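# Lay the towel flat, lengthwise forward, clear of basket

## Task

Finish with the towel lying flat as a single layer, entirely on the table, its long edges running straight away from the robot toward the far table edge, and not overlapping the basket in a top-down view. The basket must stay upright with all of its base resting on the table. Release everything and move both hands away at the end.

## Robot and tools

Robot: two arms. left_arm sits on the +y side and carries a left hand. right_arm carries a right hand. Each hand has four fingers (index, middle, ring, thumb) driven by 16 motors. Calibrated bases: left_arm at (-0.017, +0.288, +0.003) m, right_arm at (+0.023, -0.300, +0.042) m. A camera stand is bolted to the floor behind the arms.

Scene frame: the origin is at table-top height, midway between the nominal bases. +z is up and +x points out over the table, away from the robot. Arm names do not match image sides. Reported positions can be off by a few cm, more at long reach.

Hand point axes (right hand): +z runs along straight fingers toward the tips, and +x runs across the palm away from the thumb. +y points out from the palm face, which sits at y = -0.062. On the left hand, +x points toward the thumb instead. Bending fingers first swing their tips toward +y. A rigid mast near the wrist on the palm side can strike objects.

execute_actions(actions, cameras): actions is a list of actions. Each action is a list of 1 to 15 rows, and each row is one 1/30 s control step. If an action has fewer than 15 rows, its last row repeats to fill 15 steps, so each action lasts 0.5 s. Each row is one flat list of 48 numbers, each in [-1, 1], covering both arms even if only one moves, in this order:
1-6: left_arm dx, dy, dz, rx, ry, rz
7-22: the left hand's 16 motor numbers
23-24: left current_limit, speed
25-30: right_arm dx, dy, dz, rx, ry, rz
31-46: the right hand's 16 motor numbers
47-48: right current_limit, speed

Arm numbers are offsets, not poses. They are measured along scene-frame axes from the arm's Hand target as it stood when the action began. Every row in an action counts from that same start, not from the row before it. The next action starts from the new target, so repeating an offset moves the arm further. Scale: 1.0 means 0.6 m of travel or 180 degrees of turn. rx, ry, rz form one rotation vector, applied about the target position. A translation longer than 1.0 may be shortened along its direction. Each step, commanded orientation is clipped to within 40 degrees of the measured orientation.

The hand often stops short of its target, and the left elbow sags under load. An all-zero action re-requests the target. If the hand still rests short, send the remaining distance as an extra offset. To stop pressing on something, command the target back past the hand.

Hand numbers are absolute goal angles, not offsets. Each one is scaled linearly between a hinge's two stops. The per-finger order is index, middle, ring, then thumb:
- Each finger: mcp, abd, pip, dip.
- Thumb: thumb_cmc, thumb_axl, thumb_mcp, thumb_ipl.

Values that make a hinge straight: mcp -0.75, abd 0.00, pip -0.58, dip -0.70, thumb_cmc -0.71, thumb_axl -0.68, thumb_mcp -0.23, thumb_ipl -0.17. Moving toward +1 curls the fingers toward the palm and swings the thumb round in front of it. The left hand's index_dip goal is capped at +67.3 degrees.

A zero in a hand slot is a real goal, not "no change". To leave a hand as it is, send back its hand_goal, hand_current_limit and hand_speed.

Grasp shorthand: put a, b, c, d in the first four hand slots and exactly 0 in the other twelve. All four at 0 gives the open hand. The four numbers do this:
- a curls index and middle at the outer joints.
- b bends all three fingers at the knuckle.
- c brings the thumb across the palm and the index toward it.
- d curls the ring finger.
Example: (0.4, 0.6, 0.8, 0) is a firm pinch. To send a motor to 0 individually, write 0.001 in one of the twelve slots.

current_limit maps -1..+1 to 0..550 mA, never below 11 mA. Low values also slow the fingers and may be too weak to lift them. speed sets goal travel at (speed+1)/2 of 8.5 rad/s. Both start at +0.4 and -0.6 and stay at whatever was last written.

cameras: a list of names (cam_high, cam_left_wrist, cam_right_wrist, or ["all"]). An empty actions list returns all images by default. Otherwise no images are returned unless you ask. An unknown name invalidates the call.

Results, per arm: end_effector_position (m) and end_effector_quat_wxyz in the scene frame, plus Hand target (the last commanded pose after clipping). Also reported: joint positions, joint velocities (may be shown as "within noise" or omitted) and joint torques, which include gravity, are noisy, and wrap at ±28 N m on joints 3-4. Step readings list some mid-motion positions.

Hand results list one value per motor, in motor order:
- hand_goal: the goals now written.
- hand_measured: the actual hinge angles on the same scale.
- hand_current_ma: the current; positive pushes toward -1.
- hand_state: moving, goal, blocked (resting away from goal while pressing) or overload (shut down).
Grip force grows the further the goal lies past the object's surface. Resending hand_goal keeps a grip. Resending hand_measured loosens it.

zoom_image(camera, region): returns a sharper crop of that camera's latest image. region is [x0, y0, x1, y1] in pixels from the top-left, at most 504x504. Full images are cam_high 672x504, wrist cameras 616x616 (fisheye). Only cameras in the newest images can be zoomed.

read_manual(section): returns licence texts only and does not move the robot.

finished_scene(scene=1): ends the scene permanently. Call it only once the towel rests correctly without the hands on it.

Avoid the following:
- Dropping objects, releasing things while they still move, or letting anything leave the table.
- Slamming into or shoving hard against the table or basket.
- Contact between the two arms, including one hand gripping the other's fingers.
- Motor overload: 495 mA or more for 5 s shuts a motor off for 10 s.
- Overheating: a MOTOR HOT line appears at 85 °C. At 100 °C the arm goes limp for 30-60 s, and it can happen without a warning first.
- Holding a stretched-out arm or pushing into unreachable poses, which heats motors.
- Keeping the wrist near the first joint's axis, where a small move can swing the whole arm.

While you think, the robot keeps holding your last command.

Each tool is called by a JSON object that holds its "method" and its "body".

## Session

{"method": "execute_actions", "body": {"actions": []}}

Scene clock: 0.00 s.
left_arm: end_effector_position=(+0.6208, +0.3867, +0.3250) hand_goal=(-0.754, +0.000, -0.576, -0.696, -0.754, +0.000, -0.576, -0.696, -0.754, +0.000, -0.576, -0.696, -0.714, -0.678, -0.226, -0.168) hand_measured=(-0.754, +0.000, -0.576, -0.696, -0.754, +0.000, -0.576, -0.696, -0.754, +0.000, -0.576, -0.696, -0.714, -0.678, -0.226, -0.168) hand_current_ma=(+0, +0, +0, +0, +0, +0, +0, +0, +0, +0, +0, +0, +0, +0, +0, +0) hand_state=(goal, goal, goal, goal, goal, goal, goal, goal, goal, goal, goal, goal, goal, goal, goal, goal) hand_current_limit=0.40 hand_speed=-0.60 end_effector_quat_wxyz=(+0.032, +0.862, +0.470, +0.186) | right_arm: end_effector_position=(+0.8046, +0.0582, +0.2552) hand_goal=(-0.754, +0.000, -0.576, -0.696, -0.754, +0.000, -0.576, -0.696, -0.754, +0.000, -0.576, -0.696, -0.714, -0.678, -0.226, -0.168) hand_measured=(-0.754, +0.000, -0.576, -0.696, -0.754, +0.000, -0.576, -0.696, -0.754, +0.000, -0.576, -0.696, -0.714, -0.678, -0.226, -0.168) hand_current_ma=(+0, +0, +0, +0, +0, +0, +0, +0, +0, +0, +0, +0, +0, +0, +0, +0) hand_state=(goal, goal, goal, goal, goal, goal, goal, goal, goal, goal, goal, goal, goal, goal, goal, goal) hand_current_limit=0.40 hand_speed=-0.60 end_effector_quat_wxyz=(+0.124, +0.361, +0.705, +0.598)
Joint positions: left_arm=[0.226 1.599 1.647 -1.242 -0.043 0.793] | right_arm=[0.304 2.137 1.562 0.279 -0.509 0.121]
Joint velocities: within noise
Joint torques (N m): no reading
Heat: left arm: hottest wrist pitch 26 °C; right arm: hottest shoulder 28 °C.
Hand target: left_arm +0.6258, +0.3878, +0.3374; +0.035, +0.860, +0.469, +0.197 | right_arm +0.8087, +0.0599, +0.2861; +0.138, +0.347, +0.696, +0.613

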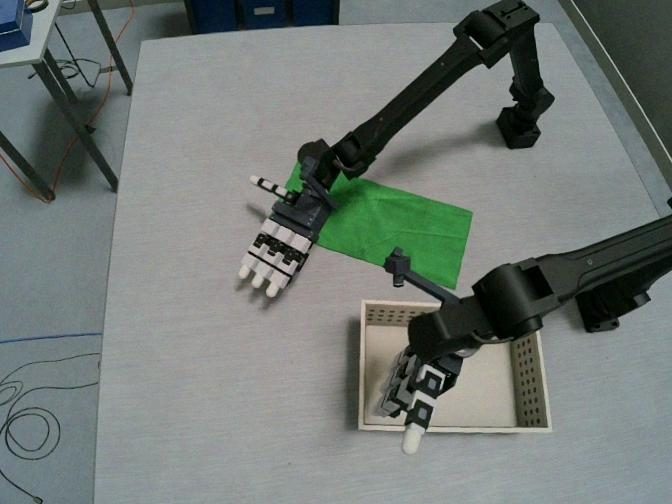

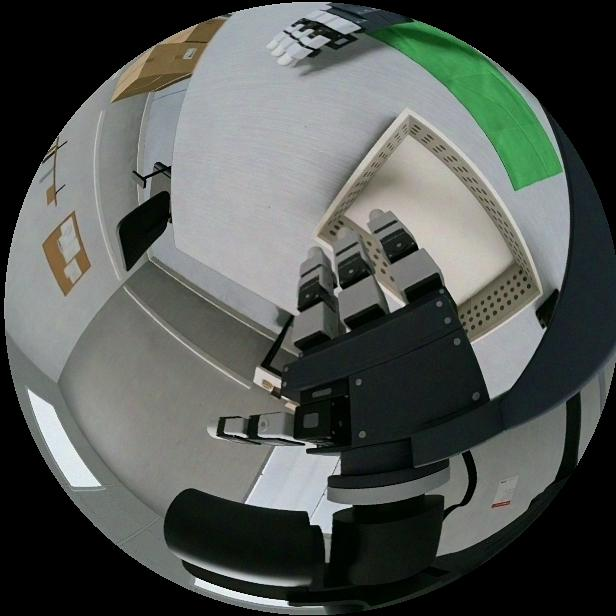

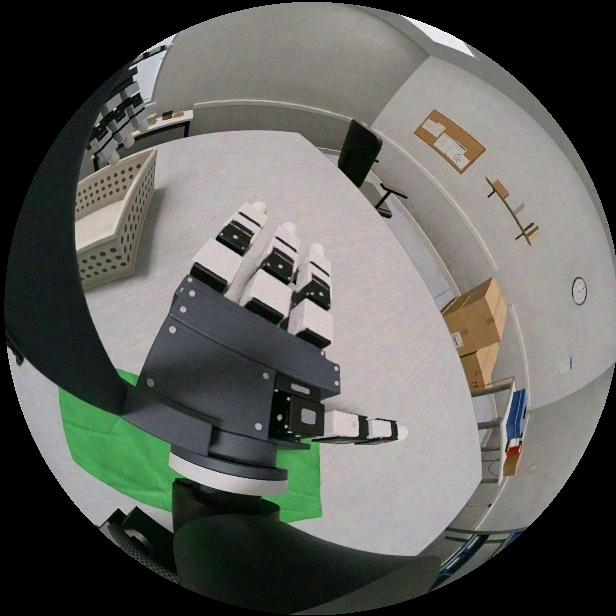

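{"method": "zoom_image", "body": {"camera": "cam_high", "region": [260, 140, 500, 320]}}

{"method": "zoom_image", "body": {"camera": "cam_left_wrist", "region": [300, 0, 616, 316]}}

{"method": "zoom_image", "body": {"camera": "cam_right_wrist", "region": [20, 340, 340, 616]}}

Scaled by 2.100 from the camera's 672x504 image, which has a finer 960x720 frame.

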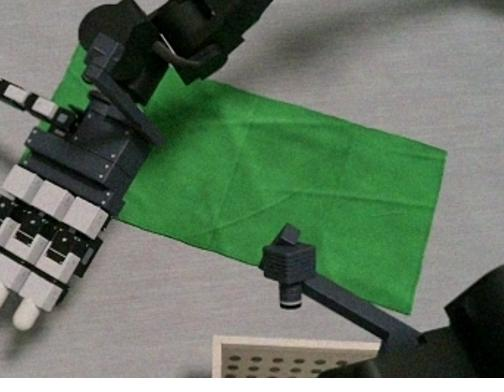

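Scaled by 1.595 from the camera's 616x616 image, which has a finer 880x880 frame.

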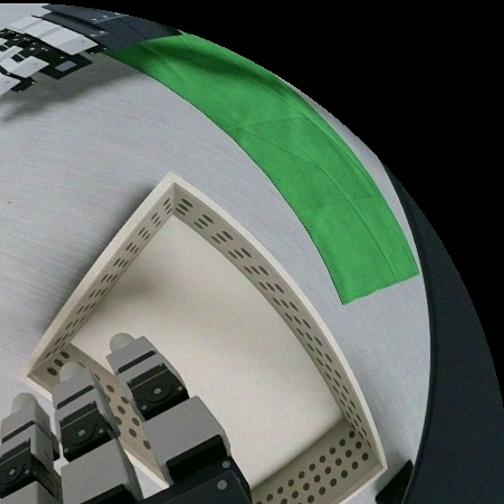

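Scaled by 1.575 from the camera's 616x616 image, which has a finer 880x880 frame.

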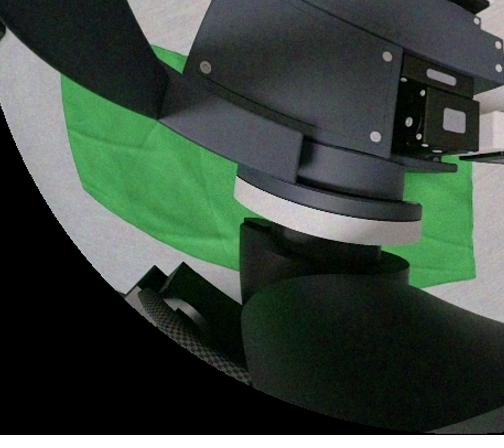

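{"method": "execute_actions", "body": {"actions": [[[0,0,0,0,0,0,0,0,0,0,0,0,0,0,0,0,0,0,0,0,0,0,0.4,-0.6,-0.01,-0.02,0.02,-0.02,0.025,-0.015,0,0,0,0,0,0,0,0,0,0,0,0,0,0,0,0,0.4,-0.6],[0,0,0,0,0,0,0,0,0,0,0,0,0,0,0,0,0,0,0,0,0,0,0.4,-0.6,-0.02,-0.04,0.03,-0.04,0.05,-0.03,0,0,0,0,0,0,0,0,0,0,0,0,0,0,0,0,0.4,-0.6]],[[0,0,0,0,0,0,0,0,0,0,0,0,0,0,0,0,0,0,0,0,0,0,0.4,-0.6,-0.03,-0.06,0,-0.06,0.07,-0.043,0,0,0,0,0,0,0,0,0,0,0,0,0,0,0,0,0.4,-0.6]]]}}

Scene clock: 150.07 s.
left_arm: end_effector_position=(+0.6208, +0.3867, +0.3250) hand_goal=(-0.750, +0.000, -0.580, -0.700, -0.750, +0.000, -0.580, -0.700, -0.750, +0.000, -0.580, -0.700, -0.710, -0.680, -0.230, -0.170) hand_measured=(-0.752, +0.000, -0.578, -0.698, -0.754, +0.000, -0.578, -0.698, -0.752, +0.000, -0.578, -0.698, -0.714, -0.678, -0.224, -0.168) hand_current_ma=(-2, +0, +1, +1, -2, +0, +1, +1, -2, +0, +1, +1, -3, +1, +6, +2) hand_state=(goal, goal, goal, goal, goal, goal, goal, goal, goal, goal, goal, goal, goal, goal, goal, goal) hand_current_limit=0.40 hand_speed=-0.60 end_effector_quat_wxyz=(+0.032, +0.862, +0.470, +0.186) | right_arm: end_effector_position=(+0.7684, -0.0051, +0.2558) hand_goal=(-0.750, +0.000, -0.580, -0.700, -0.750, +0.000, -0.580, -0.700, -0.750, +0.000, -0.580, -0.700, -0.710, -0.680, -0.230, -0.170) hand_measured=(-0.758, +0.000, -0.580, -0.698, -0.758, +0.000, -0.580, -0.698, -0.758, +0.000, -0.580, -0.698, -0.720, -0.678, -0.226, -0.168) hand_current_ma=(-7, +0, +0, +1, -7, +0, +0, +1, -8, +0, +0, +1, -9, +1, +3, +1) hand_state=(goal, goal, goal, goal, goal, goal, goal, goal, goal, goal, goal, goal, goal, goal, goal, goal) hand_current_limit=0.40 hand_speed=-0.60 end_effector_quat_wxyz=(+0.105, +0.523, +0.756, +0.378)
Joint positions: left_arm=[0.226 1.599 1.647 -1.242 -0.043 0.793] | right_arm=[0.304 1.901 1.547 -0.438 -0.236 0.101]
Joint torques (N m): left_arm=[-1.14 -15.97 10.43 1.07 -0.12 0.05] | right_arm=[-1.03 -21.19 15.17 1.33 0.02 -0.19]
Heat: left arm: hottest elbow 36 °C; right arm: hottest shoulder 37 °C.
Hand target: left_arm +0.6258, +0.3878, +0.3374; +0.035, +0.860, +0.469, +0.197 | right_arm +0.7787, -0.0001, +0.3037; +0.127, +0.506, +0.752, +0.402
Off the commanded pose: left_arm 0.013 m, 1 deg | right_arm 0.049 m, 4 deg.
Step readings (end_effector_position of left_arm | right_arm):
0: (+0.6208, +0.3867, +0.3250) | (+0.8046, +0.0582, +0.2552)
1: (+0.6208, +0.3867, +0.3250) | (+0.8047, +0.0580, +0.2550)
2: (+0.6208, +0.3867, +0.3250) | (+0.8058, +0.0566, +0.2528)
4: (+0.6208, +0.3867, +0.3250) | (+0.8079, +0.0504, +0.2468)
8: (+0.6208, +0.3867, +0.3250) | (+0.8032, +0.0414, +0.2491)
15: (+0.6208, +0.3867, +0.3250) | (+0.7961, +0.0365, +0.2845)
16: (+0.6208, +0.3867, +0.3250) | (+0.7959, +0.0351, +0.2857)
17: (+0.6208, +0.3867, +0.3250) | (+0.7960, +0.0312, +0.2830)
19: (+0.6208, +0.3867, +0.3250) | (+0.7926, +0.0201, +0.2726)
23: (+0.6208, +0.3867, +0.3250) | (+0.7817, +0.0032, +0.2622)
30: (+0.6208, +0.3867, +0.3250) | (+0.7702, -0.0042, +0.2597)

{"method": "execute_actions", "body": {"actions": [[[0,0,0,0,0,0,0,0,0,0,0,0,0,0,0,0,0,0,0,0,0,0,0.4,-0.6,-0.02,-0.03,0,-0.03,0.035,-0.02,0,0,0,0,0,0,0,0,0,0,0,0,0,0,0,0,0.4,-0.6],[0,0,0,0,0,0,0,0,0,0,0,0,0,0,0,0,0,0,0,0,0,0,0.4,-0.6,-0.035,-0.06,0,-0.06,0.067,-0.04,0,0,0,0,0,0,0,0,0,0,0,0,0,0,0,0,0.4,-0.6]],[[0,0,0,0,0,0,0,0,0,0,0,0,0,0,0,0,0,0,0,0,0,0,0.4,-0.6,-0.02,-0.03,0,-0.03,0.035,-0.02,0,0,0,0,0,0,0,0,0,0,0,0,0,0,0,0,0.4,-0.6],[0,0,0,0,0,0,0,0,0,0,0,0,0,0,0,0,0,0,0,0,0,0,0.4,-0.6,-0.035,-0.05,0,-0.056,0.061,-0.041,0,0,0,0,0,0,0,0,0,0,0,0,0,0,0,0,0.4,-0.6]]], "cameras": ["cam_high", "cam_right_wrist"]}}

Scene clock: 160.47 s.
left_arm: end_effector_position=(+0.6208, +0.3867, +0.3250) hand_goal=(-0.750, +0.000, -0.580, -0.700, -0.750, +0.000, -0.580, -0.700, -0.750, +0.000, -0.580, -0.700, -0.710, -0.680, -0.230, -0.170) hand_measured=(-0.752, +0.000, -0.578, -0.698, -0.754, +0.000, -0.578, -0.698, -0.752, +0.000, -0.578, -0.698, -0.714, -0.678, -0.224, -0.168) hand_current_ma=(-2, +0, +1, +1, -2, +0, +1, +1, -2, +0, +1, +1, -3, +1, +6, +2) hand_state=(goal, goal, goal, goal, goal, goal, goal, goal, goal, goal, goal, goal, goal, goal, goal, goal) hand_current_limit=0.40 hand_speed=-0.60 end_effector_quat_wxyz=(+0.032, +0.862, +0.470, +0.186) | right_arm: end_effector_position=(+0.7253, -0.0808, +0.2750) hand_goal=(-0.750, +0.000, -0.580, -0.700, -0.750, +0.000, -0.580, -0.700, -0.750, +0.000, -0.580, -0.700, -0.710, -0.680, -0.230, -0.170) hand_measured=(-0.754, +0.000, -0.580, -0.698, -0.754, +0.000, -0.580, -0.698, -0.754, +0.000, -0.580, -0.698, -0.718, -0.678, -0.226, -0.168) hand_current_ma=(-2, +0, +0, +1, -2, +0, +0, +1, -3, +0, +0, +1, -6, +1, +3, +1) hand_state=(goal, goal, goal, goal, goal, goal, goal, goal, goal, goal, goal, goal, goal, goal, goal, goal) hand_current_limit=0.40 hand_speed=-0.60 end_effector_quat_wxyz=(+0.102, +0.636, +0.756, +0.112)
Joint positions: left_arm=[0.226 1.599 1.647 -1.242 -0.043 0.793] | right_arm=[0.311 1.891 1.828 -1.211 0.072 0.189]
Joint torques (N m): left_arm=[-0.85 -15.91 10.43 1.11 -0.13 0.08] | right_arm=[0.5 -18.32 16.03 0.28 0.34 0.24]
Heat: left arm: hottest elbow 36 °C; right arm: hottest shoulder 36 °C.
Hand target: left_arm +0.6258, +0.3878, +0.3374; +0.035, +0.860, +0.469, +0.197 | right_arm +0.7368, -0.0661, +0.3039; +0.113, +0.635, +0.752, +0.133
Off the commanded pose: left_arm 0.013 m, 1 deg | right_arm 0.035 m, 3 deg.
Step readings (end_effector_position of left_arm | right_arm):
0: (+0.6208, +0.3867, +0.3250) | (+0.7683, -0.0051, +0.2556)
1: (+0.6208, +0.3867, +0.3250) | (+0.7682, -0.0059, +0.2548)
2: (+0.6208, +0.3867, +0.3250) | (+0.7677, -0.0090, +0.2522)
4: (+0.6208, +0.3867, +0.3250) | (+0.7627, -0.0223, +0.2427)
8: (+0.6208, +0.3867, +0.3250) | (+0.7464, -0.0396, +0.2303)
15: (+0.6208, +0.3867, +0.3250) | (+0.7444, -0.0436, +0.2442)
16: (+0.6208, +0.3867, +0.3250) | (+0.7445, -0.0442, +0.2462)
17: (+0.6208, +0.3867, +0.3250) | (+0.7441, -0.0476, +0.2476)
19: (+0.6208, +0.3867, +0.3250) | (+0.7390, -0.0608, +0.2484)
23: (+0.6208, +0.3867, +0.3250) | (+0.7285, -0.0779, +0.2568)
30: (+0.6208, +0.3867, +0.3250) | (+0.7260, -0.0811, +0.2828)
camera_calibration:
cam_right_wrist: T_world_to_cam=[[0.759792, -0.626984, 0.172068, -0.613544], [-0.607877, -0.591153, 0.530117, 0.207269], [-0.230657, -0.507375, -0.830282, 0.477594], [0, 0, 0, 1]] pos_world=[0.702319, -0.0198356, 0.392232]
Images, in order (width x height): cam_high 672x504, cam_right_wrist 616x616.

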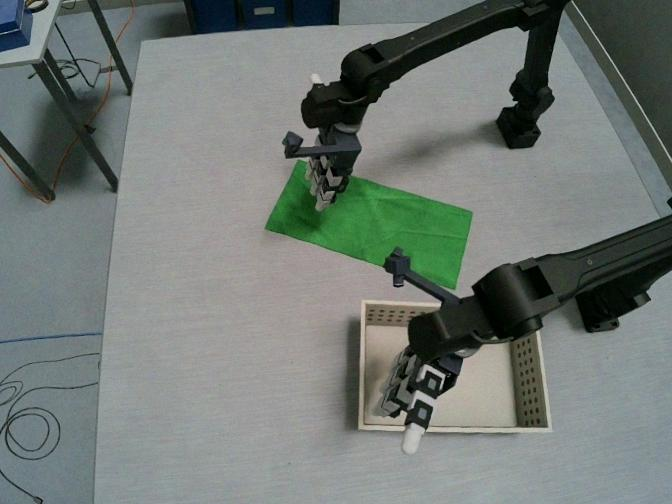

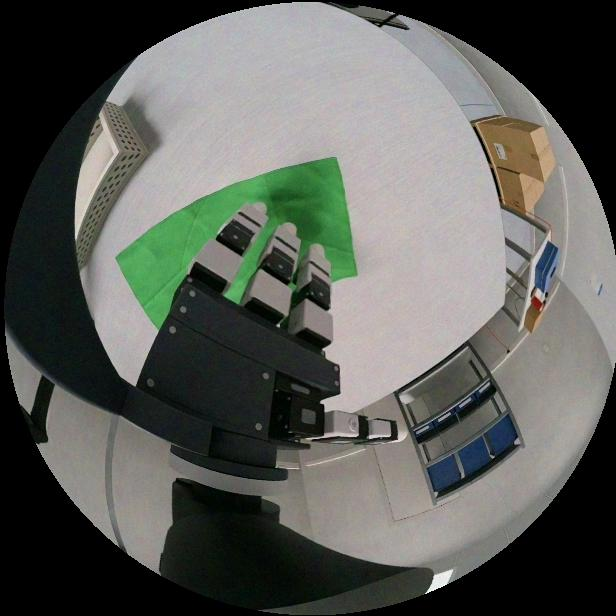

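{"method": "execute_actions", "body": {"actions": [[[0,0,0,0,0,0,0,0,0,0,0,0,0,0,0,0,0,0,0,0,0,0,0.4,-0.6,0,0,-0.04,0,0,0,0,0,0,0,0,0,0,0,0,0,0,0,0,0,0,0,0.4,-0.6],[0,0,0,0,0,0,0,0,0,0,0,0,0,0,0,0,0,0,0,0,0,0,0.4,-0.6,0,0,-0.08,0,0,0,0,0,0,0,0,0,0,0,0,0,0,0,0,0,0,0,0.4,-0.6]],[[0,0,0,0,0,0,0,0,0,0,0,0,0,0,0,0,0,0,0,0,0,0,0.4,-0.6,0,0,-0.04,0,0,0,0,0,0,0,0,0,0,0,0,0,0,0,0,0,0,0,0.4,-0.6],[0,0,0,0,0,0,0,0,0,0,0,0,0,0,0,0,0,0,0,0,0,0,0.4,-0.6,0,0,-0.07,0,0,0,0,0,0,0,0,0,0,0,0,0,0,0,0,0,0,0,0.4,-0.6]]], "cameras": ["cam_high", "cam_right_wrist"]}}

Scene clock: 177.93 s.
left_arm: end_effector_position=(+0.6208, +0.3867, +0.3250) hand_goal=(-0.750, +0.000, -0.580, -0.700, -0.750, +0.000, -0.580, -0.700, -0.750, +0.000, -0.580, -0.700, -0.710, -0.680, -0.230, -0.170) hand_measured=(-0.752, +0.000, -0.578, -0.698, -0.754, +0.000, -0.578, -0.698, -0.752, +0.000, -0.578, -0.698, -0.714, -0.678, -0.224, -0.168) hand_current_ma=(-2, +0, +1, +1, -2, +0, +1, +1, -2, +0, +1, +1, -3, +1, +6, +2) hand_state=(goal, goal, goal, goal, goal, goal, goal, goal, goal, goal, goal, goal, goal, goal, goal, goal) hand_current_limit=0.40 hand_speed=-0.60 end_effector_quat_wxyz=(+0.032, +0.862, +0.470, +0.186) | right_arm: end_effector_position=(+0.7371, -0.0764, +0.2106) hand_goal=(-0.750, +0.000, -0.580, -0.700, -0.750, +0.000, -0.580, -0.700, -0.750, +0.000, -0.580, -0.700, -0.710, -0.680, -0.230, -0.170) hand_measured=(-0.754, +0.000, -0.580, -0.698, -0.752, +0.000, -0.580, -0.698, -0.754, +0.000, -0.580, -0.698, -0.716, -0.678, -0.226, -0.168) hand_current_ma=(-2, +0, +0, +1, -2, +0, +0, +1, -2, +0, +0, +1, -5, +1, +3, +1) hand_state=(goal, goal, goal, goal, goal, goal, goal, goal, goal, goal, goal, goal, goal, goal, goal, goal) hand_current_limit=0.40 hand_speed=-0.60 end_effector_quat_wxyz=(+0.110, +0.636, +0.754, +0.126)
Joint positions: left_arm=[0.226 1.599 1.647 -1.242 -0.043 0.793] | right_arm=[0.311 1.936 1.711 -1.018 0.072 0.191]
Joint torques (N m): left_arm=[-1.32 -16.03 10.51 1.09 -0.14 0.07] | right_arm=[0.5 -19.55 10.24 1.17 0.35 0.2]
Heat: left arm: hottest elbow 36 °C; right arm: hottest elbow 39 °C.
Hand target: left_arm +0.6258, +0.3878, +0.3374; +0.035, +0.860, +0.469, +0.197 | right_arm +0.7367, -0.0661, +0.2139; +0.113, +0.635, +0.752, +0.133
Off the commanded pose: left_arm 0.013 m, 1 deg | right_arm 0.011 m, 1 deg.
Step readings (end_effector_position of left_arm | right_arm):
0: (+0.6208, +0.3867, +0.3250) | (+0.7253, -0.0808, +0.2750)
1: (+0.6208, +0.3867, +0.3250) | (+0.7253, -0.0808, +0.2750)
2: (+0.6208, +0.3867, +0.3250) | (+0.7256, -0.0807, +0.2752)
4: (+0.6208, +0.3867, +0.3250) | (+0.7293, -0.0793, +0.2774)
8: (+0.6208, +0.3867, +0.3250) | (+0.7367, -0.0765, +0.2778)
15: (+0.6208, +0.3867, +0.3250) | (+0.7366, -0.0766, +0.2619)
16: (+0.6208, +0.3867, +0.3250) | (+0.7367, -0.0765, +0.2602)
17: (+0.6208, +0.3867, +0.3250) | (+0.7370, -0.0764, +0.2577)
19: (+0.6208, +0.3867, +0.3250) | (+0.7379, -0.0761, +0.2517)
23: (+0.6208, +0.3867, +0.3250) | (+0.7362, -0.0768, +0.2313)
30: (+0.6208, +0.3867, +0.3250) | (+0.7361, -0.0768, +0.2098)
camera_calibration:
cam_right_wrist: T_world_to_cam=[[0.753185, -0.630618, 0.187174, -0.607183], [-0.624511, -0.596117, 0.50461, 0.26839], [-0.206638, -0.496957, -0.842814, 0.414774], [0, 0, 0, 1]] pos_world=[0.710642, -0.0167842, 0.327794]
Images, in order (width x height): cam_high 672x504, cam_right_wrist 616x616.

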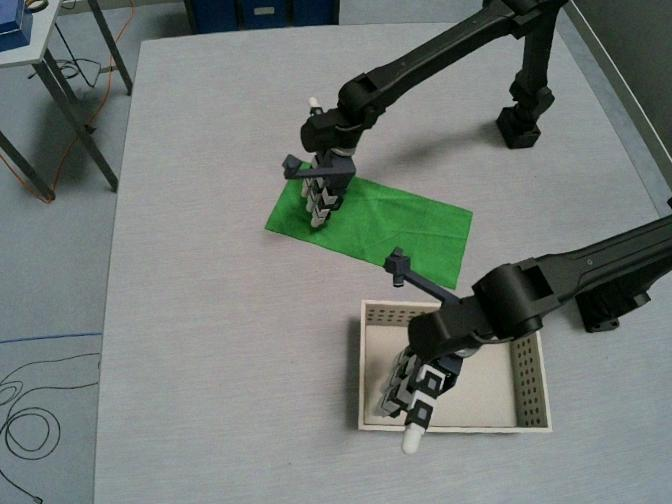

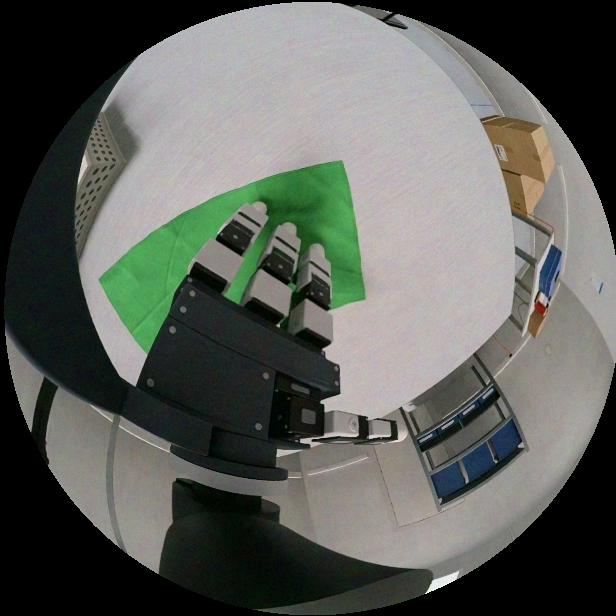

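{"method": "execute_actions", "body": {"actions": [[[0,0,0,0,0,0,0,0,0,0,0,0,0,0,0,0,0,0,0,0,0,0,0.4,-0.6,0,0,-0.04,0,0,0,0,0,0,0,0,0,0,0,0,0,0,0,0,0,0,0,0.4,-0.6],[0,0,0,0,0,0,0,0,0,0,0,0,0,0,0,0,0,0,0,0,0,0,0.4,-0.6,0,0,-0.08,0,0,0,0,0,0,0,0,0,0,0,0,0,0,0,0,0,0,0,0.4,-0.6]],[[0,0,0,0,0,0,0,0,0,0,0,0,0,0,0,0,0,0,0,0,0,0,0.4,-0.6,0,0,-0.03,0,0,0,0,0,0,0,0,0,0,0,0,0,0,0,0,0,0,0,0.4,-0.6]]]}}

Scene clock: 190.57 s.
left_arm: end_effector_position=(+0.6208, +0.3867, +0.3250) hand_goal=(-0.750, +0.000, -0.580, -0.700, -0.750, +0.000, -0.580, -0.700, -0.750, +0.000, -0.580, -0.700, -0.710, -0.680, -0.230, -0.170) hand_measured=(-0.752, +0.000, -0.578, -0.698, -0.754, +0.000, -0.578, -0.698, -0.752, +0.000, -0.578, -0.698, -0.714, -0.678, -0.224, -0.168) hand_current_ma=(-2, +0, +1, +1, -2, +0, +1, +1, -2, +0, +1, +1, -3, +1, +6, +2) hand_state=(goal, goal, goal, goal, goal, goal, goal, goal, goal, goal, goal, goal, goal, goal, goal, goal) hand_current_limit=0.40 hand_speed=-0.60 end_effector_quat_wxyz=(+0.032, +0.862, +0.470, +0.186) | right_arm: end_effector_position=(+0.7433, -0.0742, +0.1827) hand_goal=(-0.750, +0.000, -0.580, -0.700, -0.750, +0.000, -0.580, -0.700, -0.750, +0.000, -0.580, -0.700, -0.710, -0.680, -0.230, -0.170) hand_measured=(-0.752, +0.000, -0.580, -0.698, -0.752, -0.002, -0.580, -0.698, -0.754, -0.006, -0.584, -0.702, -0.716, -0.678, -0.226, -0.168) hand_current_ma=(-1, +0, +0, +1, +0, -1, +0, +1, -3, -4, -2, -1, -4, +1, +4, +1) hand_state=(goal, goal, goal, goal, goal, goal, goal, goal, goal, goal, goal, goal, goal, goal, goal, goal) hand_current_limit=0.40 hand_speed=-0.60 end_effector_quat_wxyz=(+0.123, +0.634, +0.748, +0.150)
Joint positions: left_arm=[0.226 1.599 1.647 -1.242 -0.043 0.793] | right_arm=[0.311 1.95 1.632 -0.869 0.072 0.193]
Joint torques (N m): left_arm=[-1.32 -16.26 10.48 1.18 -0.15 0.09] | right_arm=[0.5 -16.44 7.88 1.46 0.35 0.17]
Heat: left arm: hottest elbow 37 °C; right arm: hottest elbow 36 °C.
Hand target: left_arm +0.6258, +0.3878, +0.3374; +0.035, +0.860, +0.469, +0.197 | right_arm +0.7367, -0.0661, +0.1479; +0.113, +0.635, +0.752, +0.133
Off the commanded pose: left_arm 0.013 m, 1 deg | right_arm 0.036 m, 2 deg.
Step readings (end_effector_position of left_arm | right_arm):
0: (+0.6208, +0.3867, +0.3250) | (+0.7371, -0.0764, +0.2106)
1: (+0.6208, +0.3867, +0.3250) | (+0.7372, -0.0763, +0.2107)
2: (+0.6208, +0.3867, +0.3250) | (+0.7376, -0.0762, +0.2099)
4: (+0.6208, +0.3867, +0.3250) | (+0.7395, -0.0755, +0.2065)
8: (+0.6208, +0.3867, +0.3250) | (+0.7377, -0.0762, +0.1884)
15: (+0.6208, +0.3867, +0.3250) | (+0.7399, -0.0755, +0.1836)
16: (+0.6208, +0.3867, +0.3250) | (+0.7403, -0.0754, +0.1839)
17: (+0.6208, +0.3867, +0.3250) | (+0.7403, -0.0754, +0.1830)
19: (+0.6208, +0.3867, +0.3250) | (+0.7411, -0.0751, +0.1824)
23: (+0.6208, +0.3867, +0.3250) | (+0.7426, -0.0745, +0.1825)
30: (+0.6208, +0.3867, +0.3250) | (+0.7433, -0.0742, +0.1827)

{"method": "execute_actions", "body": {"actions": [[[0,0,0,0,0,0,0,0,0,0,0,0,0,0,0,0,0,0,0,0,0,0,0.4,-0.6,0,0,-0.02,0,0,0,0,0,0,0,0,0,0,0,0,0,0,0,0,0,0,0,0.4,-0.6]]], "cameras": ["cam_high", "cam_right_wrist", "cam_left_wrist"]}}

{"method": "zoom_image", "body": {"camera": "cam_high", "region": [250, 130, 400, 260]}}

{"method": "zoom_image", "body": {"camera": "cam_left_wrist", "region": [220, 0, 420, 150]}}

{"method": "zoom_image", "body": {"camera": "cam_right_wrist", "region": [180, 140, 400, 360]}}

Scene clock: 198.37 s.
left_arm: end_effector_position=(+0.6208, +0.3867, +0.3250) hand_goal=(-0.750, +0.000, -0.580, -0.700, -0.750, +0.000, -0.580, -0.700, -0.750, +0.000, -0.580, -0.700, -0.710, -0.680, -0.230, -0.170) hand_measured=(-0.752, +0.000, -0.578, -0.698, -0.754, +0.000, -0.578, -0.698, -0.752, +0.000, -0.578, -0.698, -0.714, -0.678, -0.224, -0.168) hand_current_ma=(-2, +0, +1, +1, -2, +0, +1, +1, -2, +0, +1, +1, -3, +1, +6, +2) hand_state=(goal, goal, goal, goal, goal, goal, goal, goal, goal, goal, goal, goal, goal, goal, goal, goal) hand_current_limit=0.40 hand_speed=-0.60 end_effector_quat_wxyz=(+0.032, +0.862, +0.470, +0.186) | right_arm: end_effector_position=(+0.7455, -0.0734, +0.1820) hand_goal=(-0.750, +0.000, -0.580, -0.700, -0.750, +0.000, -0.580, -0.700, -0.750, +0.000, -0.580, -0.700, -0.710, -0.680, -0.230, -0.170) hand_measured=(-0.752, +0.000, -0.580, -0.698, -0.752, -0.002, -0.580, -0.698, -0.756, -0.008, -0.584, -0.702, -0.716, -0.678, -0.226, -0.168) hand_current_ma=(-1, +0, +0, +1, -1, -1, +0, +0, -4, -4, -3, -1, -4, +1, +4, +1) hand_state=(goal, goal, goal, goal, goal, goal, goal, goal, goal, goal, goal, goal, goal, goal, goal, goal) hand_current_limit=0.40 hand_speed=-0.60 end_effector_quat_wxyz=(+0.127, +0.633, +0.747, +0.158)
Joint positions: left_arm=[0.226 1.599 1.647 -1.242 -0.043 0.793] | right_arm=[0.311 1.95 1.622 -0.839 0.072 0.193]
Joint torques (N m): left_arm=[-0.91 -16.15 10.41 1.16 -0.13 0.09] | right_arm=[0.21 -15.56 7.45 1.39 0.37 0.15]
Heat: left arm: hottest elbow 37 °C; right arm: hottest shoulder 35 °C.
Hand target: left_arm +0.6258, +0.3878, +0.3374; +0.035, +0.860, +0.469, +0.197 | right_arm +0.7367, -0.0661, +0.1359; +0.113, +0.635, +0.752, +0.133
Off the commanded pose: left_arm 0.013 m, 1 deg | right_arm 0.047 m, 3 deg.
Step readings (end_effector_position of left_arm | right_arm):
0: (+0.6208, +0.3867, +0.3250) | (+0.7433, -0.0742, +0.1827)
1: (+0.6208, +0.3867, +0.3250) | (+0.7432, -0.0742, +0.1826)
2: (+0.6208, +0.3867, +0.3250) | (+0.7433, -0.0742, +0.1823)
4: (+0.6208, +0.3867, +0.3250) | (+0.7436, -0.0741, +0.1814)
8: (+0.6208, +0.3867, +0.3250) | (+0.7450, -0.0736, +0.1818)
15: (+0.6208, +0.3867, +0.3250) | (+0.7454, -0.0734, +0.1819)
camera_calibration:
cam_right_wrist: T_world_to_cam=[[0.737621, -0.637684, 0.221979, -0.601506], [-0.658953, -0.608126, 0.442678, 0.325961], [-0.147298, -0.472802, -0.86877, 0.356129], [0, 0, 0, 1]] pos_world=[0.710934, -0.0169668, 0.29862]

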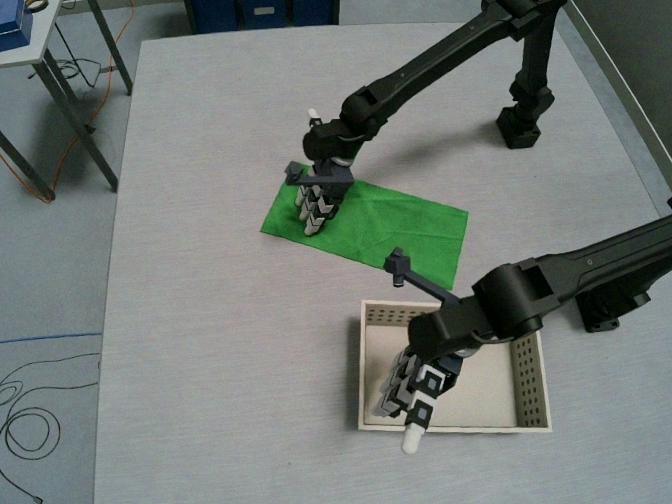

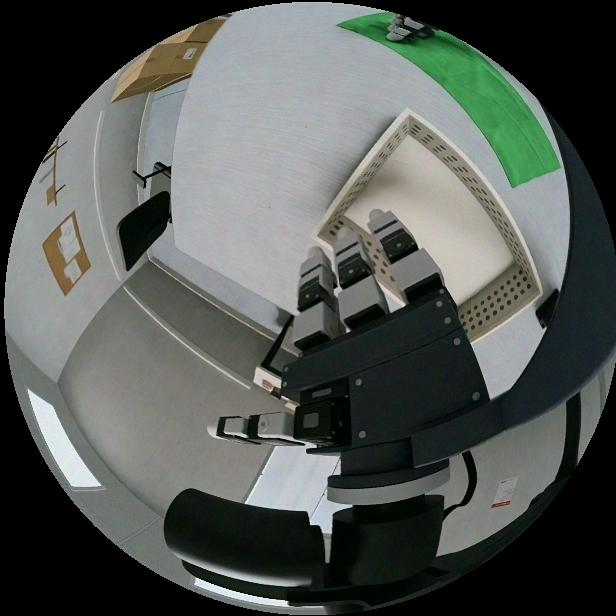

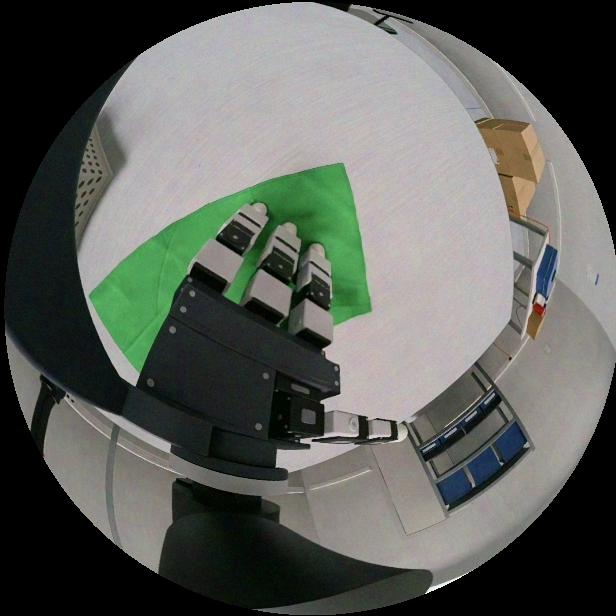

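Scaled by 3.360 from the camera's 672x504 image, which has a finer 960x720 frame.

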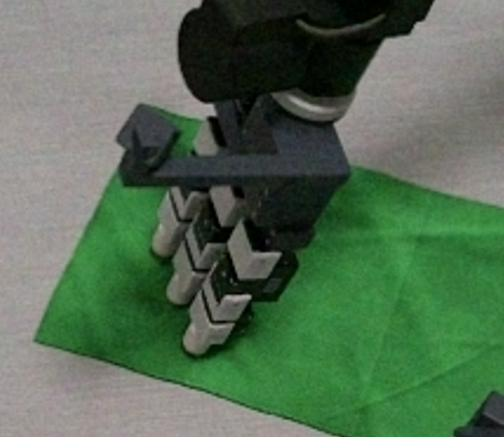

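Scaled by 2.520 from the camera's 616x616 image, which has a finer 880x880 frame.

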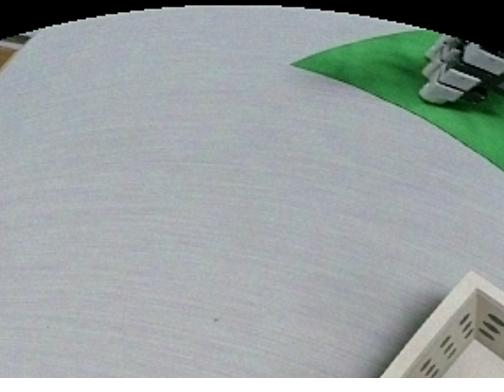

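Scaled by 2.291 from the camera's 616x616 image, which has a finer 880x880 frame.

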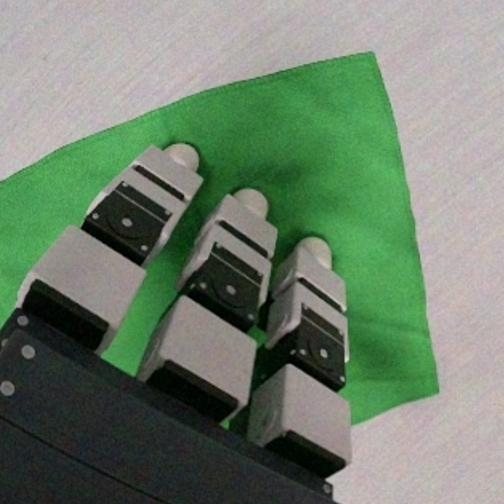

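{"method": "execute_actions", "body": {"actions": [[[0,0,0,0,0,0,0,0,0,0,0,0,0,0,0,0,0,0,0,0,0,0,0.4,-0.6,0,0.04,-0.01,0,0,0.02,0,0,0,0,0,0,0,0,0,0,0,0,0,0,0,0,0.4,-0.6]],[[0,0,0,0,0,0,0,0,0,0,0,0,0,0,0,0,0,0,0,0,0,0,0.4,-0.6,0,0.05,0,0,0,0.028,0,0,0,0,0,0,0,0,0,0,0,0,0,0,0,0,0.4,-0.6]],[[0,0,0,0,0,0,0,0,0,0,0,0,0,0,0,0,0,0,0,0,0,0,0.4,-0.6,0,0.05,0,0,0,0.028,0,0,0,0,0,0,0,0,0,0,0,0,0,0,0,0,0.4,-0.6]]], "cameras": ["cam_high", "cam_right_wrist"]}}

{"method": "zoom_image", "body": {"camera": "cam_high", "region": [230, 120, 490, 315]}}

Scene clock: 213.27 s.
left_arm: end_effector_position=(+0.6208, +0.3867, +0.3250) hand_goal=(-0.750, +0.000, -0.580, -0.700, -0.750, +0.000, -0.580, -0.700, -0.750, +0.000, -0.580, -0.700, -0.710, -0.680, -0.230, -0.170) hand_measured=(-0.752, +0.000, -0.578, -0.698, -0.754, +0.000, -0.578, -0.698, -0.752, +0.000, -0.578, -0.698, -0.714, -0.678, -0.224, -0.168) hand_current_ma=(-2, +0, +1, +1, -2, +0, +1, +1, -2, +0, +1, +1, -3, +1, +6, +2) hand_state=(goal, goal, goal, goal, goal, goal, goal, goal, goal, goal, goal, goal, goal, goal, goal, goal) hand_current_limit=0.40 hand_speed=-0.60 end_effector_quat_wxyz=(+0.032, +0.862, +0.470, +0.186) | right_arm: end_effector_position=(+0.7439, -0.0150, +0.1810) hand_goal=(-0.750, +0.000, -0.580, -0.700, -0.750, +0.000, -0.580, -0.700, -0.750, +0.000, -0.580, -0.700, -0.710, -0.680, -0.230, -0.170) hand_measured=(-0.744, -0.008, -0.576, -0.698, -0.736, -0.016, -0.572, -0.696, -0.730, -0.026, -0.566, -0.696, -0.716, -0.678, -0.226, -0.168) hand_current_ma=(+5, -6, +2, +1, +15, -15, +6, +2, +25, -31, +13, +2, -4, +1, +4, +1) hand_state=(goal, goal, goal, goal, goal, goal, goal, goal, goal, blocked, goal, goal, goal, goal, goal, goal) hand_current_limit=0.40 hand_speed=-0.60 end_effector_quat_wxyz=(+0.123, +0.562, +0.799, +0.173)
Joint positions: left_arm=[0.226 1.599 1.647 -1.242 -0.043 0.793] | right_arm=[0.361 1.979 1.654 -0.82 0.035 0.069]
Joint torques (N m): left_arm=[-1.14 -16.44 10.41 1.06 -0.12 0.06] | right_arm=[2.2 -13.68 11.36 0.02 -0.54 -0.22]
Heat: left arm: hottest elbow 37 °C; right arm: hottest shoulder 34 °C.
Hand target: left_arm +0.6258, +0.3878, +0.3374; +0.035, +0.860, +0.469, +0.197 | right_arm +0.7368, +0.0178, +0.1299; +0.096, +0.541, +0.823, +0.146
Off the commanded pose: left_arm 0.013 m, 1 deg | right_arm 0.061 m, 6 deg.
Step readings (end_effector_position of left_arm | right_arm):
0: (+0.6208, +0.3867, +0.3250) | (+0.7455, -0.0734, +0.1820)
1: (+0.6208, +0.3867, +0.3250) | (+0.7455, -0.0734, +0.1820)
2: (+0.6208, +0.3867, +0.3250) | (+0.7453, -0.0724, +0.1820)
4: (+0.6208, +0.3867, +0.3250) | (+0.7449, -0.0691, +0.1825)
8: (+0.6208, +0.3867, +0.3250) | (+0.7452, -0.0660, +0.1826)
15: (+0.6208, +0.3867, +0.3250) | (+0.7453, -0.0644, +0.1825)
16: (+0.6208, +0.3867, +0.3250) | (+0.7452, -0.0642, +0.1825)
17: (+0.6208, +0.3867, +0.3250) | (+0.7451, -0.0632, +0.1821)
19: (+0.6208, +0.3867, +0.3250) | (+0.7449, -0.0602, +0.1812)
23: (+0.6208, +0.3867, +0.3250) | (+0.7441, -0.0539, +0.1805)
30: (+0.6208, +0.3867, +0.3250) | (+0.7430, -0.0479, +0.1802)
31: (+0.6208, +0.3867, +0.3250) | (+0.7430, -0.0475, +0.1799)
32: (+0.6208, +0.3867, +0.3250) | (+0.7430, -0.0467, +0.1798)
34: (+0.6208, +0.3867, +0.3250) | (+0.7435, -0.0429, +0.1799)
38: (+0.6208, +0.3867, +0.3250) | (+0.7442, -0.0314, +0.1803)
45: (+0.6208, +0.3867, +0.3250) | (+0.7437, -0.0160, +0.1811)
camera_calibration:
cam_right_wrist: T_world_to_cam=[[0.833839, -0.495579, 0.243134, -0.636138], [-0.550386, -0.712663, 0.434956, 0.279831], [-0.042282, -0.496501, -0.867006, 0.303857], [0, 0, 0, 1]] pos_world=[0.697299, 0.0350338, 0.296399]
Images, in order (width x height): cam_high 672x504, cam_right_wrist 616x616.

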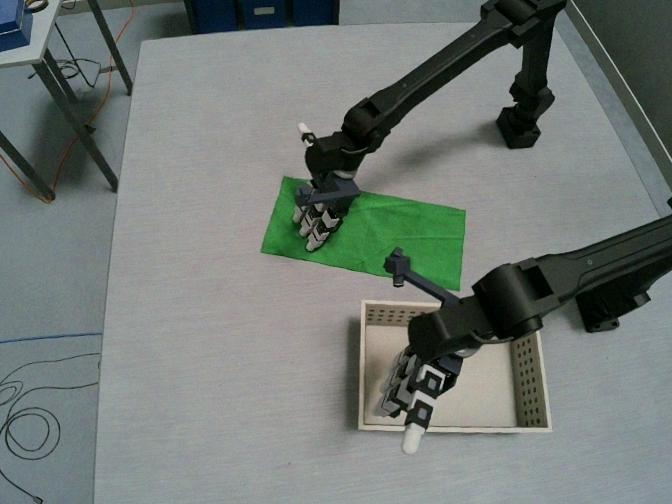

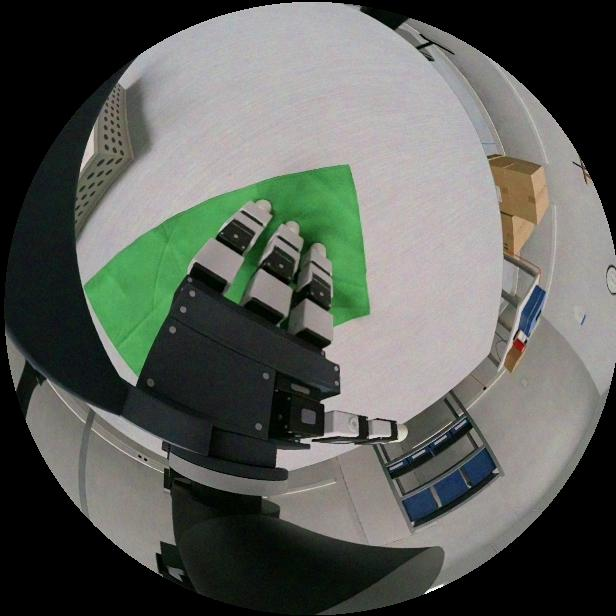

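Scaled by 1.938 from the camera's 672x504 image, which has a finer 960x720 frame.

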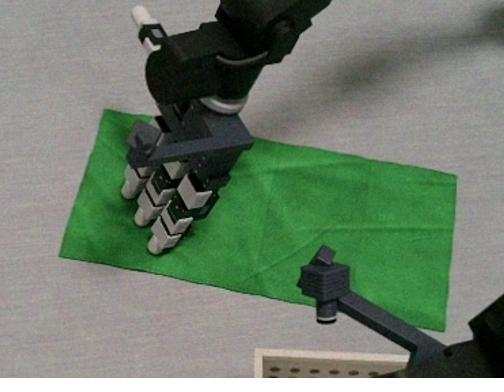

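{"method": "execute_actions", "body": {"actions": [[[0,0,0,0,0,0,0,0,0,0,0,0,0,0,0,0,0,0,0,0,0,0,0.4,-0.6,0,0.04,0,0,0,0.025,0,0,0,0,0,0,0,0,0,0,0,0,0,0,0,0,0.4,-0.6]],[[0,0,0,0,0,0,0,0,0,0,0,0,0,0,0,0,0,0,0,0,0,0,0.4,-0.6,0,0.05,0,0,0,0.028,0,0,0,0,0,0,0,0,0,0,0,0,0,0,0,0,0.4,-0.6]],[[0,0,0,0,0,0,0,0,0,0,0,0,0,0,0,0,0,0,0,0,0,0,0.4,-0.6,0,0.05,0,0,0,0.028,0,0,0,0,0,0,0,0,0,0,0,0,0,0,0,0,0.4,-0.6]],[[0,0,0,0,0,0,0,0,0,0,0,0,0,0,0,0,0,0,0,0,0,0,0.4,-0.6,0,0.05,0,0,0,0.028,0,0,0,0,0,0,0,0,0,0,0,0,0,0,0,0,0.4,-0.6]]], "cameras": ["cam_high", "cam_right_wrist"]}}

{"method": "zoom_image", "body": {"camera": "cam_high", "region": [230, 140, 490, 335]}}

Scene clock: 240.60 s.
left_arm: end_effector_position=(+0.6208, +0.3867, +0.3250) hand_goal=(-0.750, +0.000, -0.580, -0.700, -0.750, +0.000, -0.580, -0.700, -0.750, +0.000, -0.580, -0.700, -0.710, -0.680, -0.230, -0.170) hand_measured=(-0.752, +0.000, -0.578, -0.698, -0.754, +0.000, -0.578, -0.698, -0.752, +0.000, -0.578, -0.698, -0.714, -0.678, -0.224, -0.168) hand_current_ma=(-2, +0, +1, +1, -2, +0, +1, +1, -2, +0, +1, +1, -3, +1, +6, +2) hand_state=(goal, goal, goal, goal, goal, goal, goal, goal, goal, goal, goal, goal, goal, goal, goal, goal) hand_current_limit=0.40 hand_speed=-0.60 end_effector_quat_wxyz=(+0.032, +0.862, +0.470, +0.186) | right_arm: end_effector_position=(+0.7497, +0.0991, +0.1849) hand_goal=(-0.750, +0.000, -0.580, -0.700, -0.750, +0.000, -0.580, -0.700, -0.750, +0.000, -0.580, -0.700, -0.710, -0.680, -0.230, -0.170) hand_measured=(-0.744, -0.010, -0.576, -0.698, -0.736, -0.016, -0.572, -0.696, -0.732, -0.026, -0.566, -0.696, -0.716, -0.678, -0.226, -0.168) hand_current_ma=(+4, -6, +2, +1, +15, -15, +6, +2, +23, -31, +13, +2, -4, +1, +4, +1) hand_state=(goal, goal, goal, goal, goal, goal, goal, goal, goal, blocked, goal, goal, goal, goal, goal, goal) hand_current_limit=0.40 hand_speed=-0.60 end_effector_quat_wxyz=(+0.099, +0.416, +0.884, +0.187)
Joint positions: left_arm=[0.226 1.599 1.647 -1.242 -0.043 0.793] | right_arm=[0.438 2.113 1.884 -0.919 -0.06 -0.18]
Joint torques (N m): left_arm=[-1.03 -15.85 10.37 1.13 -0.12 0.06] | right_arm=[1.96 -15.5 11.77 -0.09 -0.46 -0.2]
Heat: left arm: hottest elbow 37 °C; right arm: hottest elbow 33 °C.
Hand target: left_arm +0.6258, +0.3878, +0.3374; +0.035, +0.860, +0.469, +0.197 | right_arm +0.7367, +0.1319, +0.1298; +0.070, +0.393, +0.903, +0.160
Off the commanded pose: left_arm 0.013 m, 1 deg | right_arm 0.065 m, 6 deg.
Step readings (end_effector_position of left_arm | right_arm):
0: (+0.6208, +0.3867, +0.3250) | (+0.7439, -0.0150, +0.1810)
1: (+0.6208, +0.3867, +0.3250) | (+0.7438, -0.0148, +0.1810)
2: (+0.6208, +0.3867, +0.3250) | (+0.7440, -0.0138, +0.1812)
4: (+0.6208, +0.3867, +0.3250) | (+0.7451, -0.0103, +0.1814)
8: (+0.6208, +0.3867, +0.3250) | (+0.7462, -0.0017, +0.1817)
15: (+0.6208, +0.3867, +0.3250) | (+0.7465, +0.0071, +0.1821)
16: (+0.6208, +0.3867, +0.3250) | (+0.7465, +0.0079, +0.1821)
17: (+0.6208, +0.3867, +0.3250) | (+0.7467, +0.0090, +0.1821)
19: (+0.6208, +0.3867, +0.3250) | (+0.7476, +0.0133, +0.1823)
23: (+0.6208, +0.3867, +0.3250) | (+0.7483, +0.0250, +0.1826)
30: (+0.6208, +0.3867, +0.3250) | (+0.7474, +0.0385, +0.1830)
31: (+0.6208, +0.3867, +0.3250) | (+0.7475, +0.0393, +0.1830)
32: (+0.6208, +0.3867, +0.3250) | (+0.7474, +0.0409, +0.1832)
34: (+0.6208, +0.3867, +0.3250) | (+0.7486, +0.0448, +0.1830)
38: (+0.6208, +0.3867, +0.3250) | (+0.7496, +0.0556, +0.1835)
45: (+0.6208, +0.3867, +0.3250) | (+0.7487, +0.0680, +0.1839)
46: (+0.6208, +0.3867, +0.3250) | (+0.7487, +0.0688, +0.1842)
47: (+0.6208, +0.3867, +0.3250) | (+0.7487, +0.0704, +0.1842)
49: (+0.6208, +0.3867, +0.3250) | (+0.7497, +0.0747, +0.1840)
53: (+0.6208, +0.3867, +0.3250) | (+0.7507, +0.0858, +0.1847)
60: (+0.6208, +0.3867, +0.3250) | (+0.7496, +0.0982, +0.1849)
camera_calibration:
cam_right_wrist: T_world_to_cam=[[0.949506, -0.182921, 0.254909, -0.705358], [-0.282938, -0.850328, 0.443721, 0.174242], [0.135591, -0.493439, -0.859147, 0.229073], [0, 0, 0, 1]] pos_world=[0.687981, 0.132172, 0.299295]
Images, in order (width x height): cam_high 672x504, cam_right_wrist 616x616.

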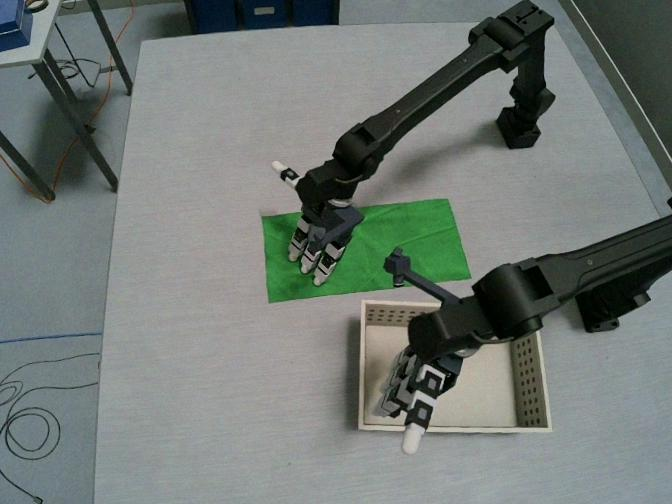

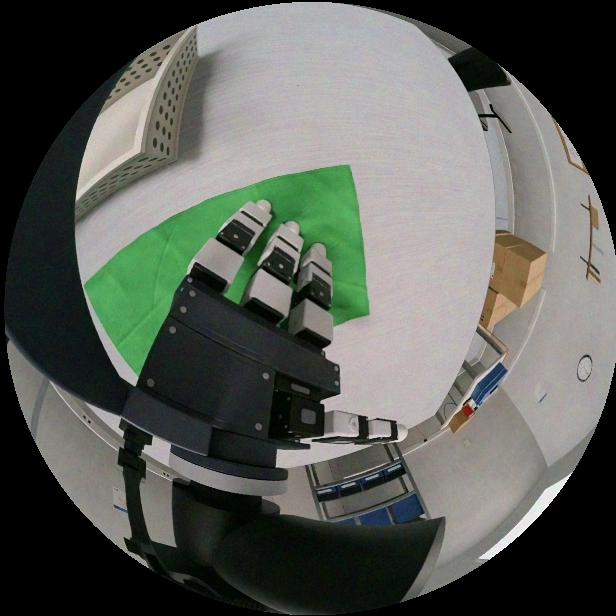

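Scaled by 1.938 from the camera's 672x504 image, which has a finer 960x720 frame.

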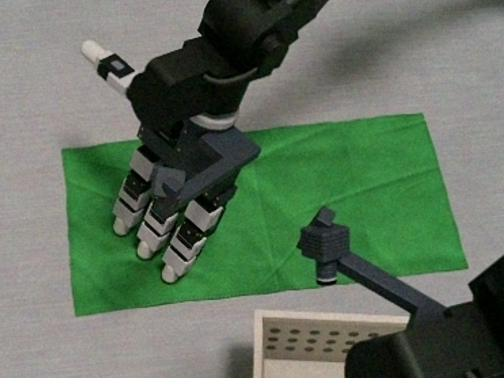

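{"method": "execute_actions", "body": {"actions": [[[0,0,0,0,0,0,0,0,0,0,0,0,0,0,0,0,0,0,0,0,0,0,0.4,-0.6,0.02,-0.05,0.12,0,0,-0.02,0,0,0,0,0,0,0,0,0,0,0,0,0,0,0,0,0.4,-0.6]],[[0,0,0,0,0,0,0,0,0,0,0,0,0,0,0,0,0,0,0,0,0,0,0.4,-0.6,0,0,0.09,0,0,0,0,0,0,0,0,0,0,0,0,0,0,0,0,0,0,0,0.4,-0.6]],[[0,0,0,0,0,0,0,0,0,0,0,0,0,0,0,0,0,0,0,0,0,0,0.4,-0.6,0,-0.02,0.08,0,0,0,0,0,0,0,0,0,0,0,0,0,0,0,0,0,0,0,0.4,-0.6]]], "cameras": ["cam_high", "cam_right_wrist"]}}

{"method": "zoom_image", "body": {"camera": "cam_high", "region": [230, 140, 490, 335]}}

Scene clock: 262.50 s.
left_arm: end_effector_position=(+0.6208, +0.3867, +0.3250) hand_goal=(-0.750, +0.000, -0.580, -0.700, -0.750, +0.000, -0.580, -0.700, -0.750, +0.000, -0.580, -0.700, -0.710, -0.680, -0.230, -0.170) hand_measured=(-0.752, +0.000, -0.578, -0.698, -0.754, +0.000, -0.578, -0.698, -0.752, +0.000, -0.578, -0.698, -0.714, -0.678, -0.224, -0.168) hand_current_ma=(-2, +0, +1, +1, -2, +0, +1, +1, -2, +0, +1, +1, -3, +1, +6, +2) hand_state=(goal, goal, goal, goal, goal, goal, goal, goal, goal, goal, goal, goal, goal, goal, goal, goal) hand_current_limit=0.40 hand_speed=-0.60 end_effector_quat_wxyz=(+0.032, +0.862, +0.470, +0.186) | right_arm: end_effector_position=(+0.7332, +0.0910, +0.2589) hand_goal=(-0.750, +0.000, -0.580, -0.700, -0.750, +0.000, -0.580, -0.700, -0.750, +0.000, -0.580, -0.700, -0.710, -0.680, -0.230, -0.170) hand_measured=(-0.750, -0.002, -0.578, -0.698, -0.750, -0.004, -0.578, -0.698, -0.750, -0.002, -0.578, -0.698, -0.716, -0.678, -0.226, -0.168) hand_current_ma=(+0, -1, +1, +1, +0, -1, +1, +1, +0, -1, +1, +1, -4, +1, +4, +1) hand_state=(goal, goal, goal, goal, goal, goal, goal, goal, goal, goal, goal, goal, goal, goal, goal, goal) hand_current_limit=0.40 hand_speed=-0.60 end_effector_quat_wxyz=(+0.054, +0.423, +0.895, +0.129)
Joint positions: left_arm=[0.226 1.599 1.647 -1.242 -0.043 0.793] | right_arm=[0.438 2.121 2.159 -1.335 -0.065 -0.18]
Joint torques (N m): left_arm=[-1.44 -15.97 10.35 1.11 -0.14 0.08] | right_arm=[-1.67 -22.83 16.58 0.2 -0.05 -0.06]
Heat: left arm: hottest elbow 37 °C; right arm: hottest elbow 34 °C.
Hand target: left_arm +0.6258, +0.3878, +0.3374; +0.035, +0.860, +0.469, +0.197 | right_arm +0.7487, +0.0899, +0.3038; +0.075, +0.421, +0.890, +0.158
Off the commanded pose: left_arm 0.013 m, 1 deg | right_arm 0.048 m, 4 deg.
Step readings (end_effector_position of left_arm | right_arm):
0: (+0.6208, +0.3867, +0.3250) | (+0.7497, +0.0991, +0.1849)
1: (+0.6208, +0.3867, +0.3250) | (+0.7497, +0.0991, +0.1855)
2: (+0.6208, +0.3867, +0.3250) | (+0.7494, +0.0990, +0.1873)
4: (+0.6208, +0.3867, +0.3250) | (+0.7470, +0.0979, +0.1878)
8: (+0.6208, +0.3867, +0.3250) | (+0.7398, +0.0940, +0.1871)
15: (+0.6208, +0.3867, +0.3250) | (+0.7368, +0.0923, +0.1860)
16: (+0.6208, +0.3867, +0.3250) | (+0.7367, +0.0922, +0.1866)
17: (+0.6208, +0.3867, +0.3250) | (+0.7361, +0.0919, +0.1880)
19: (+0.6208, +0.3867, +0.3250) | (+0.7333, +0.0904, +0.1904)
23: (+0.6208, +0.3867, +0.3250) | (+0.7333, +0.0904, +0.2043)
30: (+0.6208, +0.3867, +0.3250) | (+0.7370, +0.0924, +0.2219)
31: (+0.6208, +0.3867, +0.3250) | (+0.7367, +0.0923, +0.2226)
32: (+0.6208, +0.3867, +0.3250) | (+0.7358, +0.0919, +0.2239)
34: (+0.6208, +0.3867, +0.3250) | (+0.7323, +0.0902, +0.2264)
38: (+0.6208, +0.3867, +0.3250) | (+0.7322, +0.0904, +0.2418)
45: (+0.6208, +0.3867, +0.3250) | (+0.7344, +0.0916, +0.2589)
camera_calibration:
cam_right_wrist: T_world_to_cam=[[0.976189, -0.167635, 0.13767, -0.700581], [-0.2157, -0.817389, 0.534181, 0.0541716], [0.0229827, -0.551157, -0.834085, 0.372219], [0, 0, 0, 1]] pos_world=[0.68703, 0.131989, 0.377974]
Images, in order (width x height): cam_high 672x504, cam_right_wrist 616x616.

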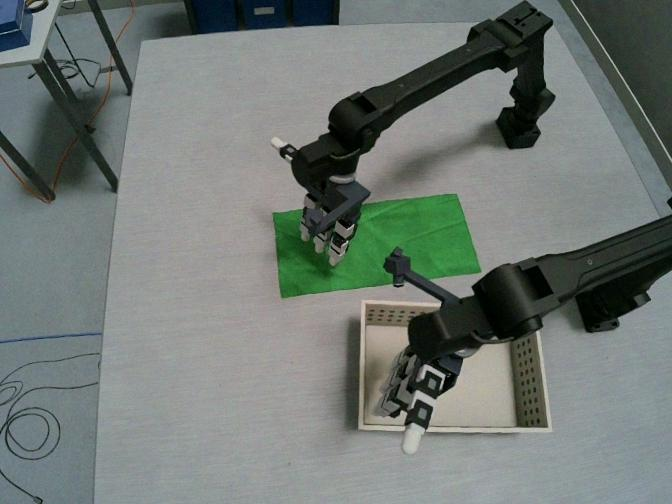

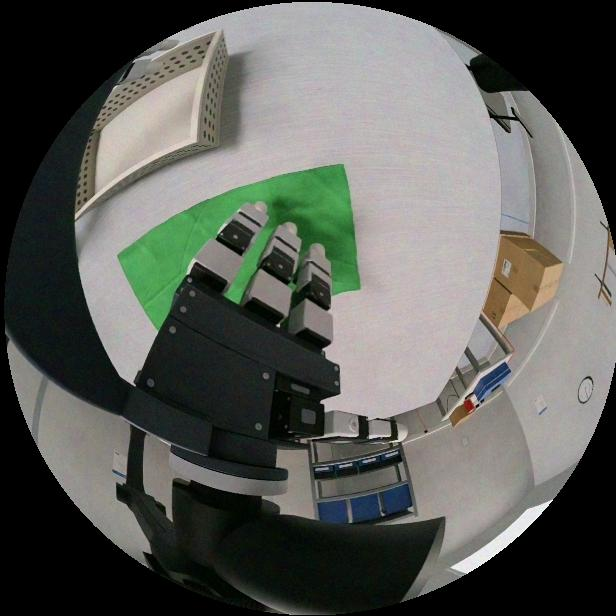

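Scaled by 1.938 from the camera's 672x504 image, which has a finer 960x720 frame.

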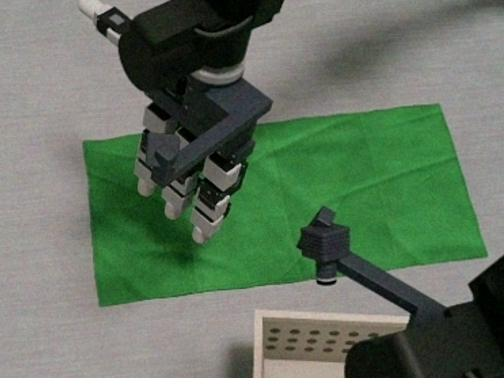

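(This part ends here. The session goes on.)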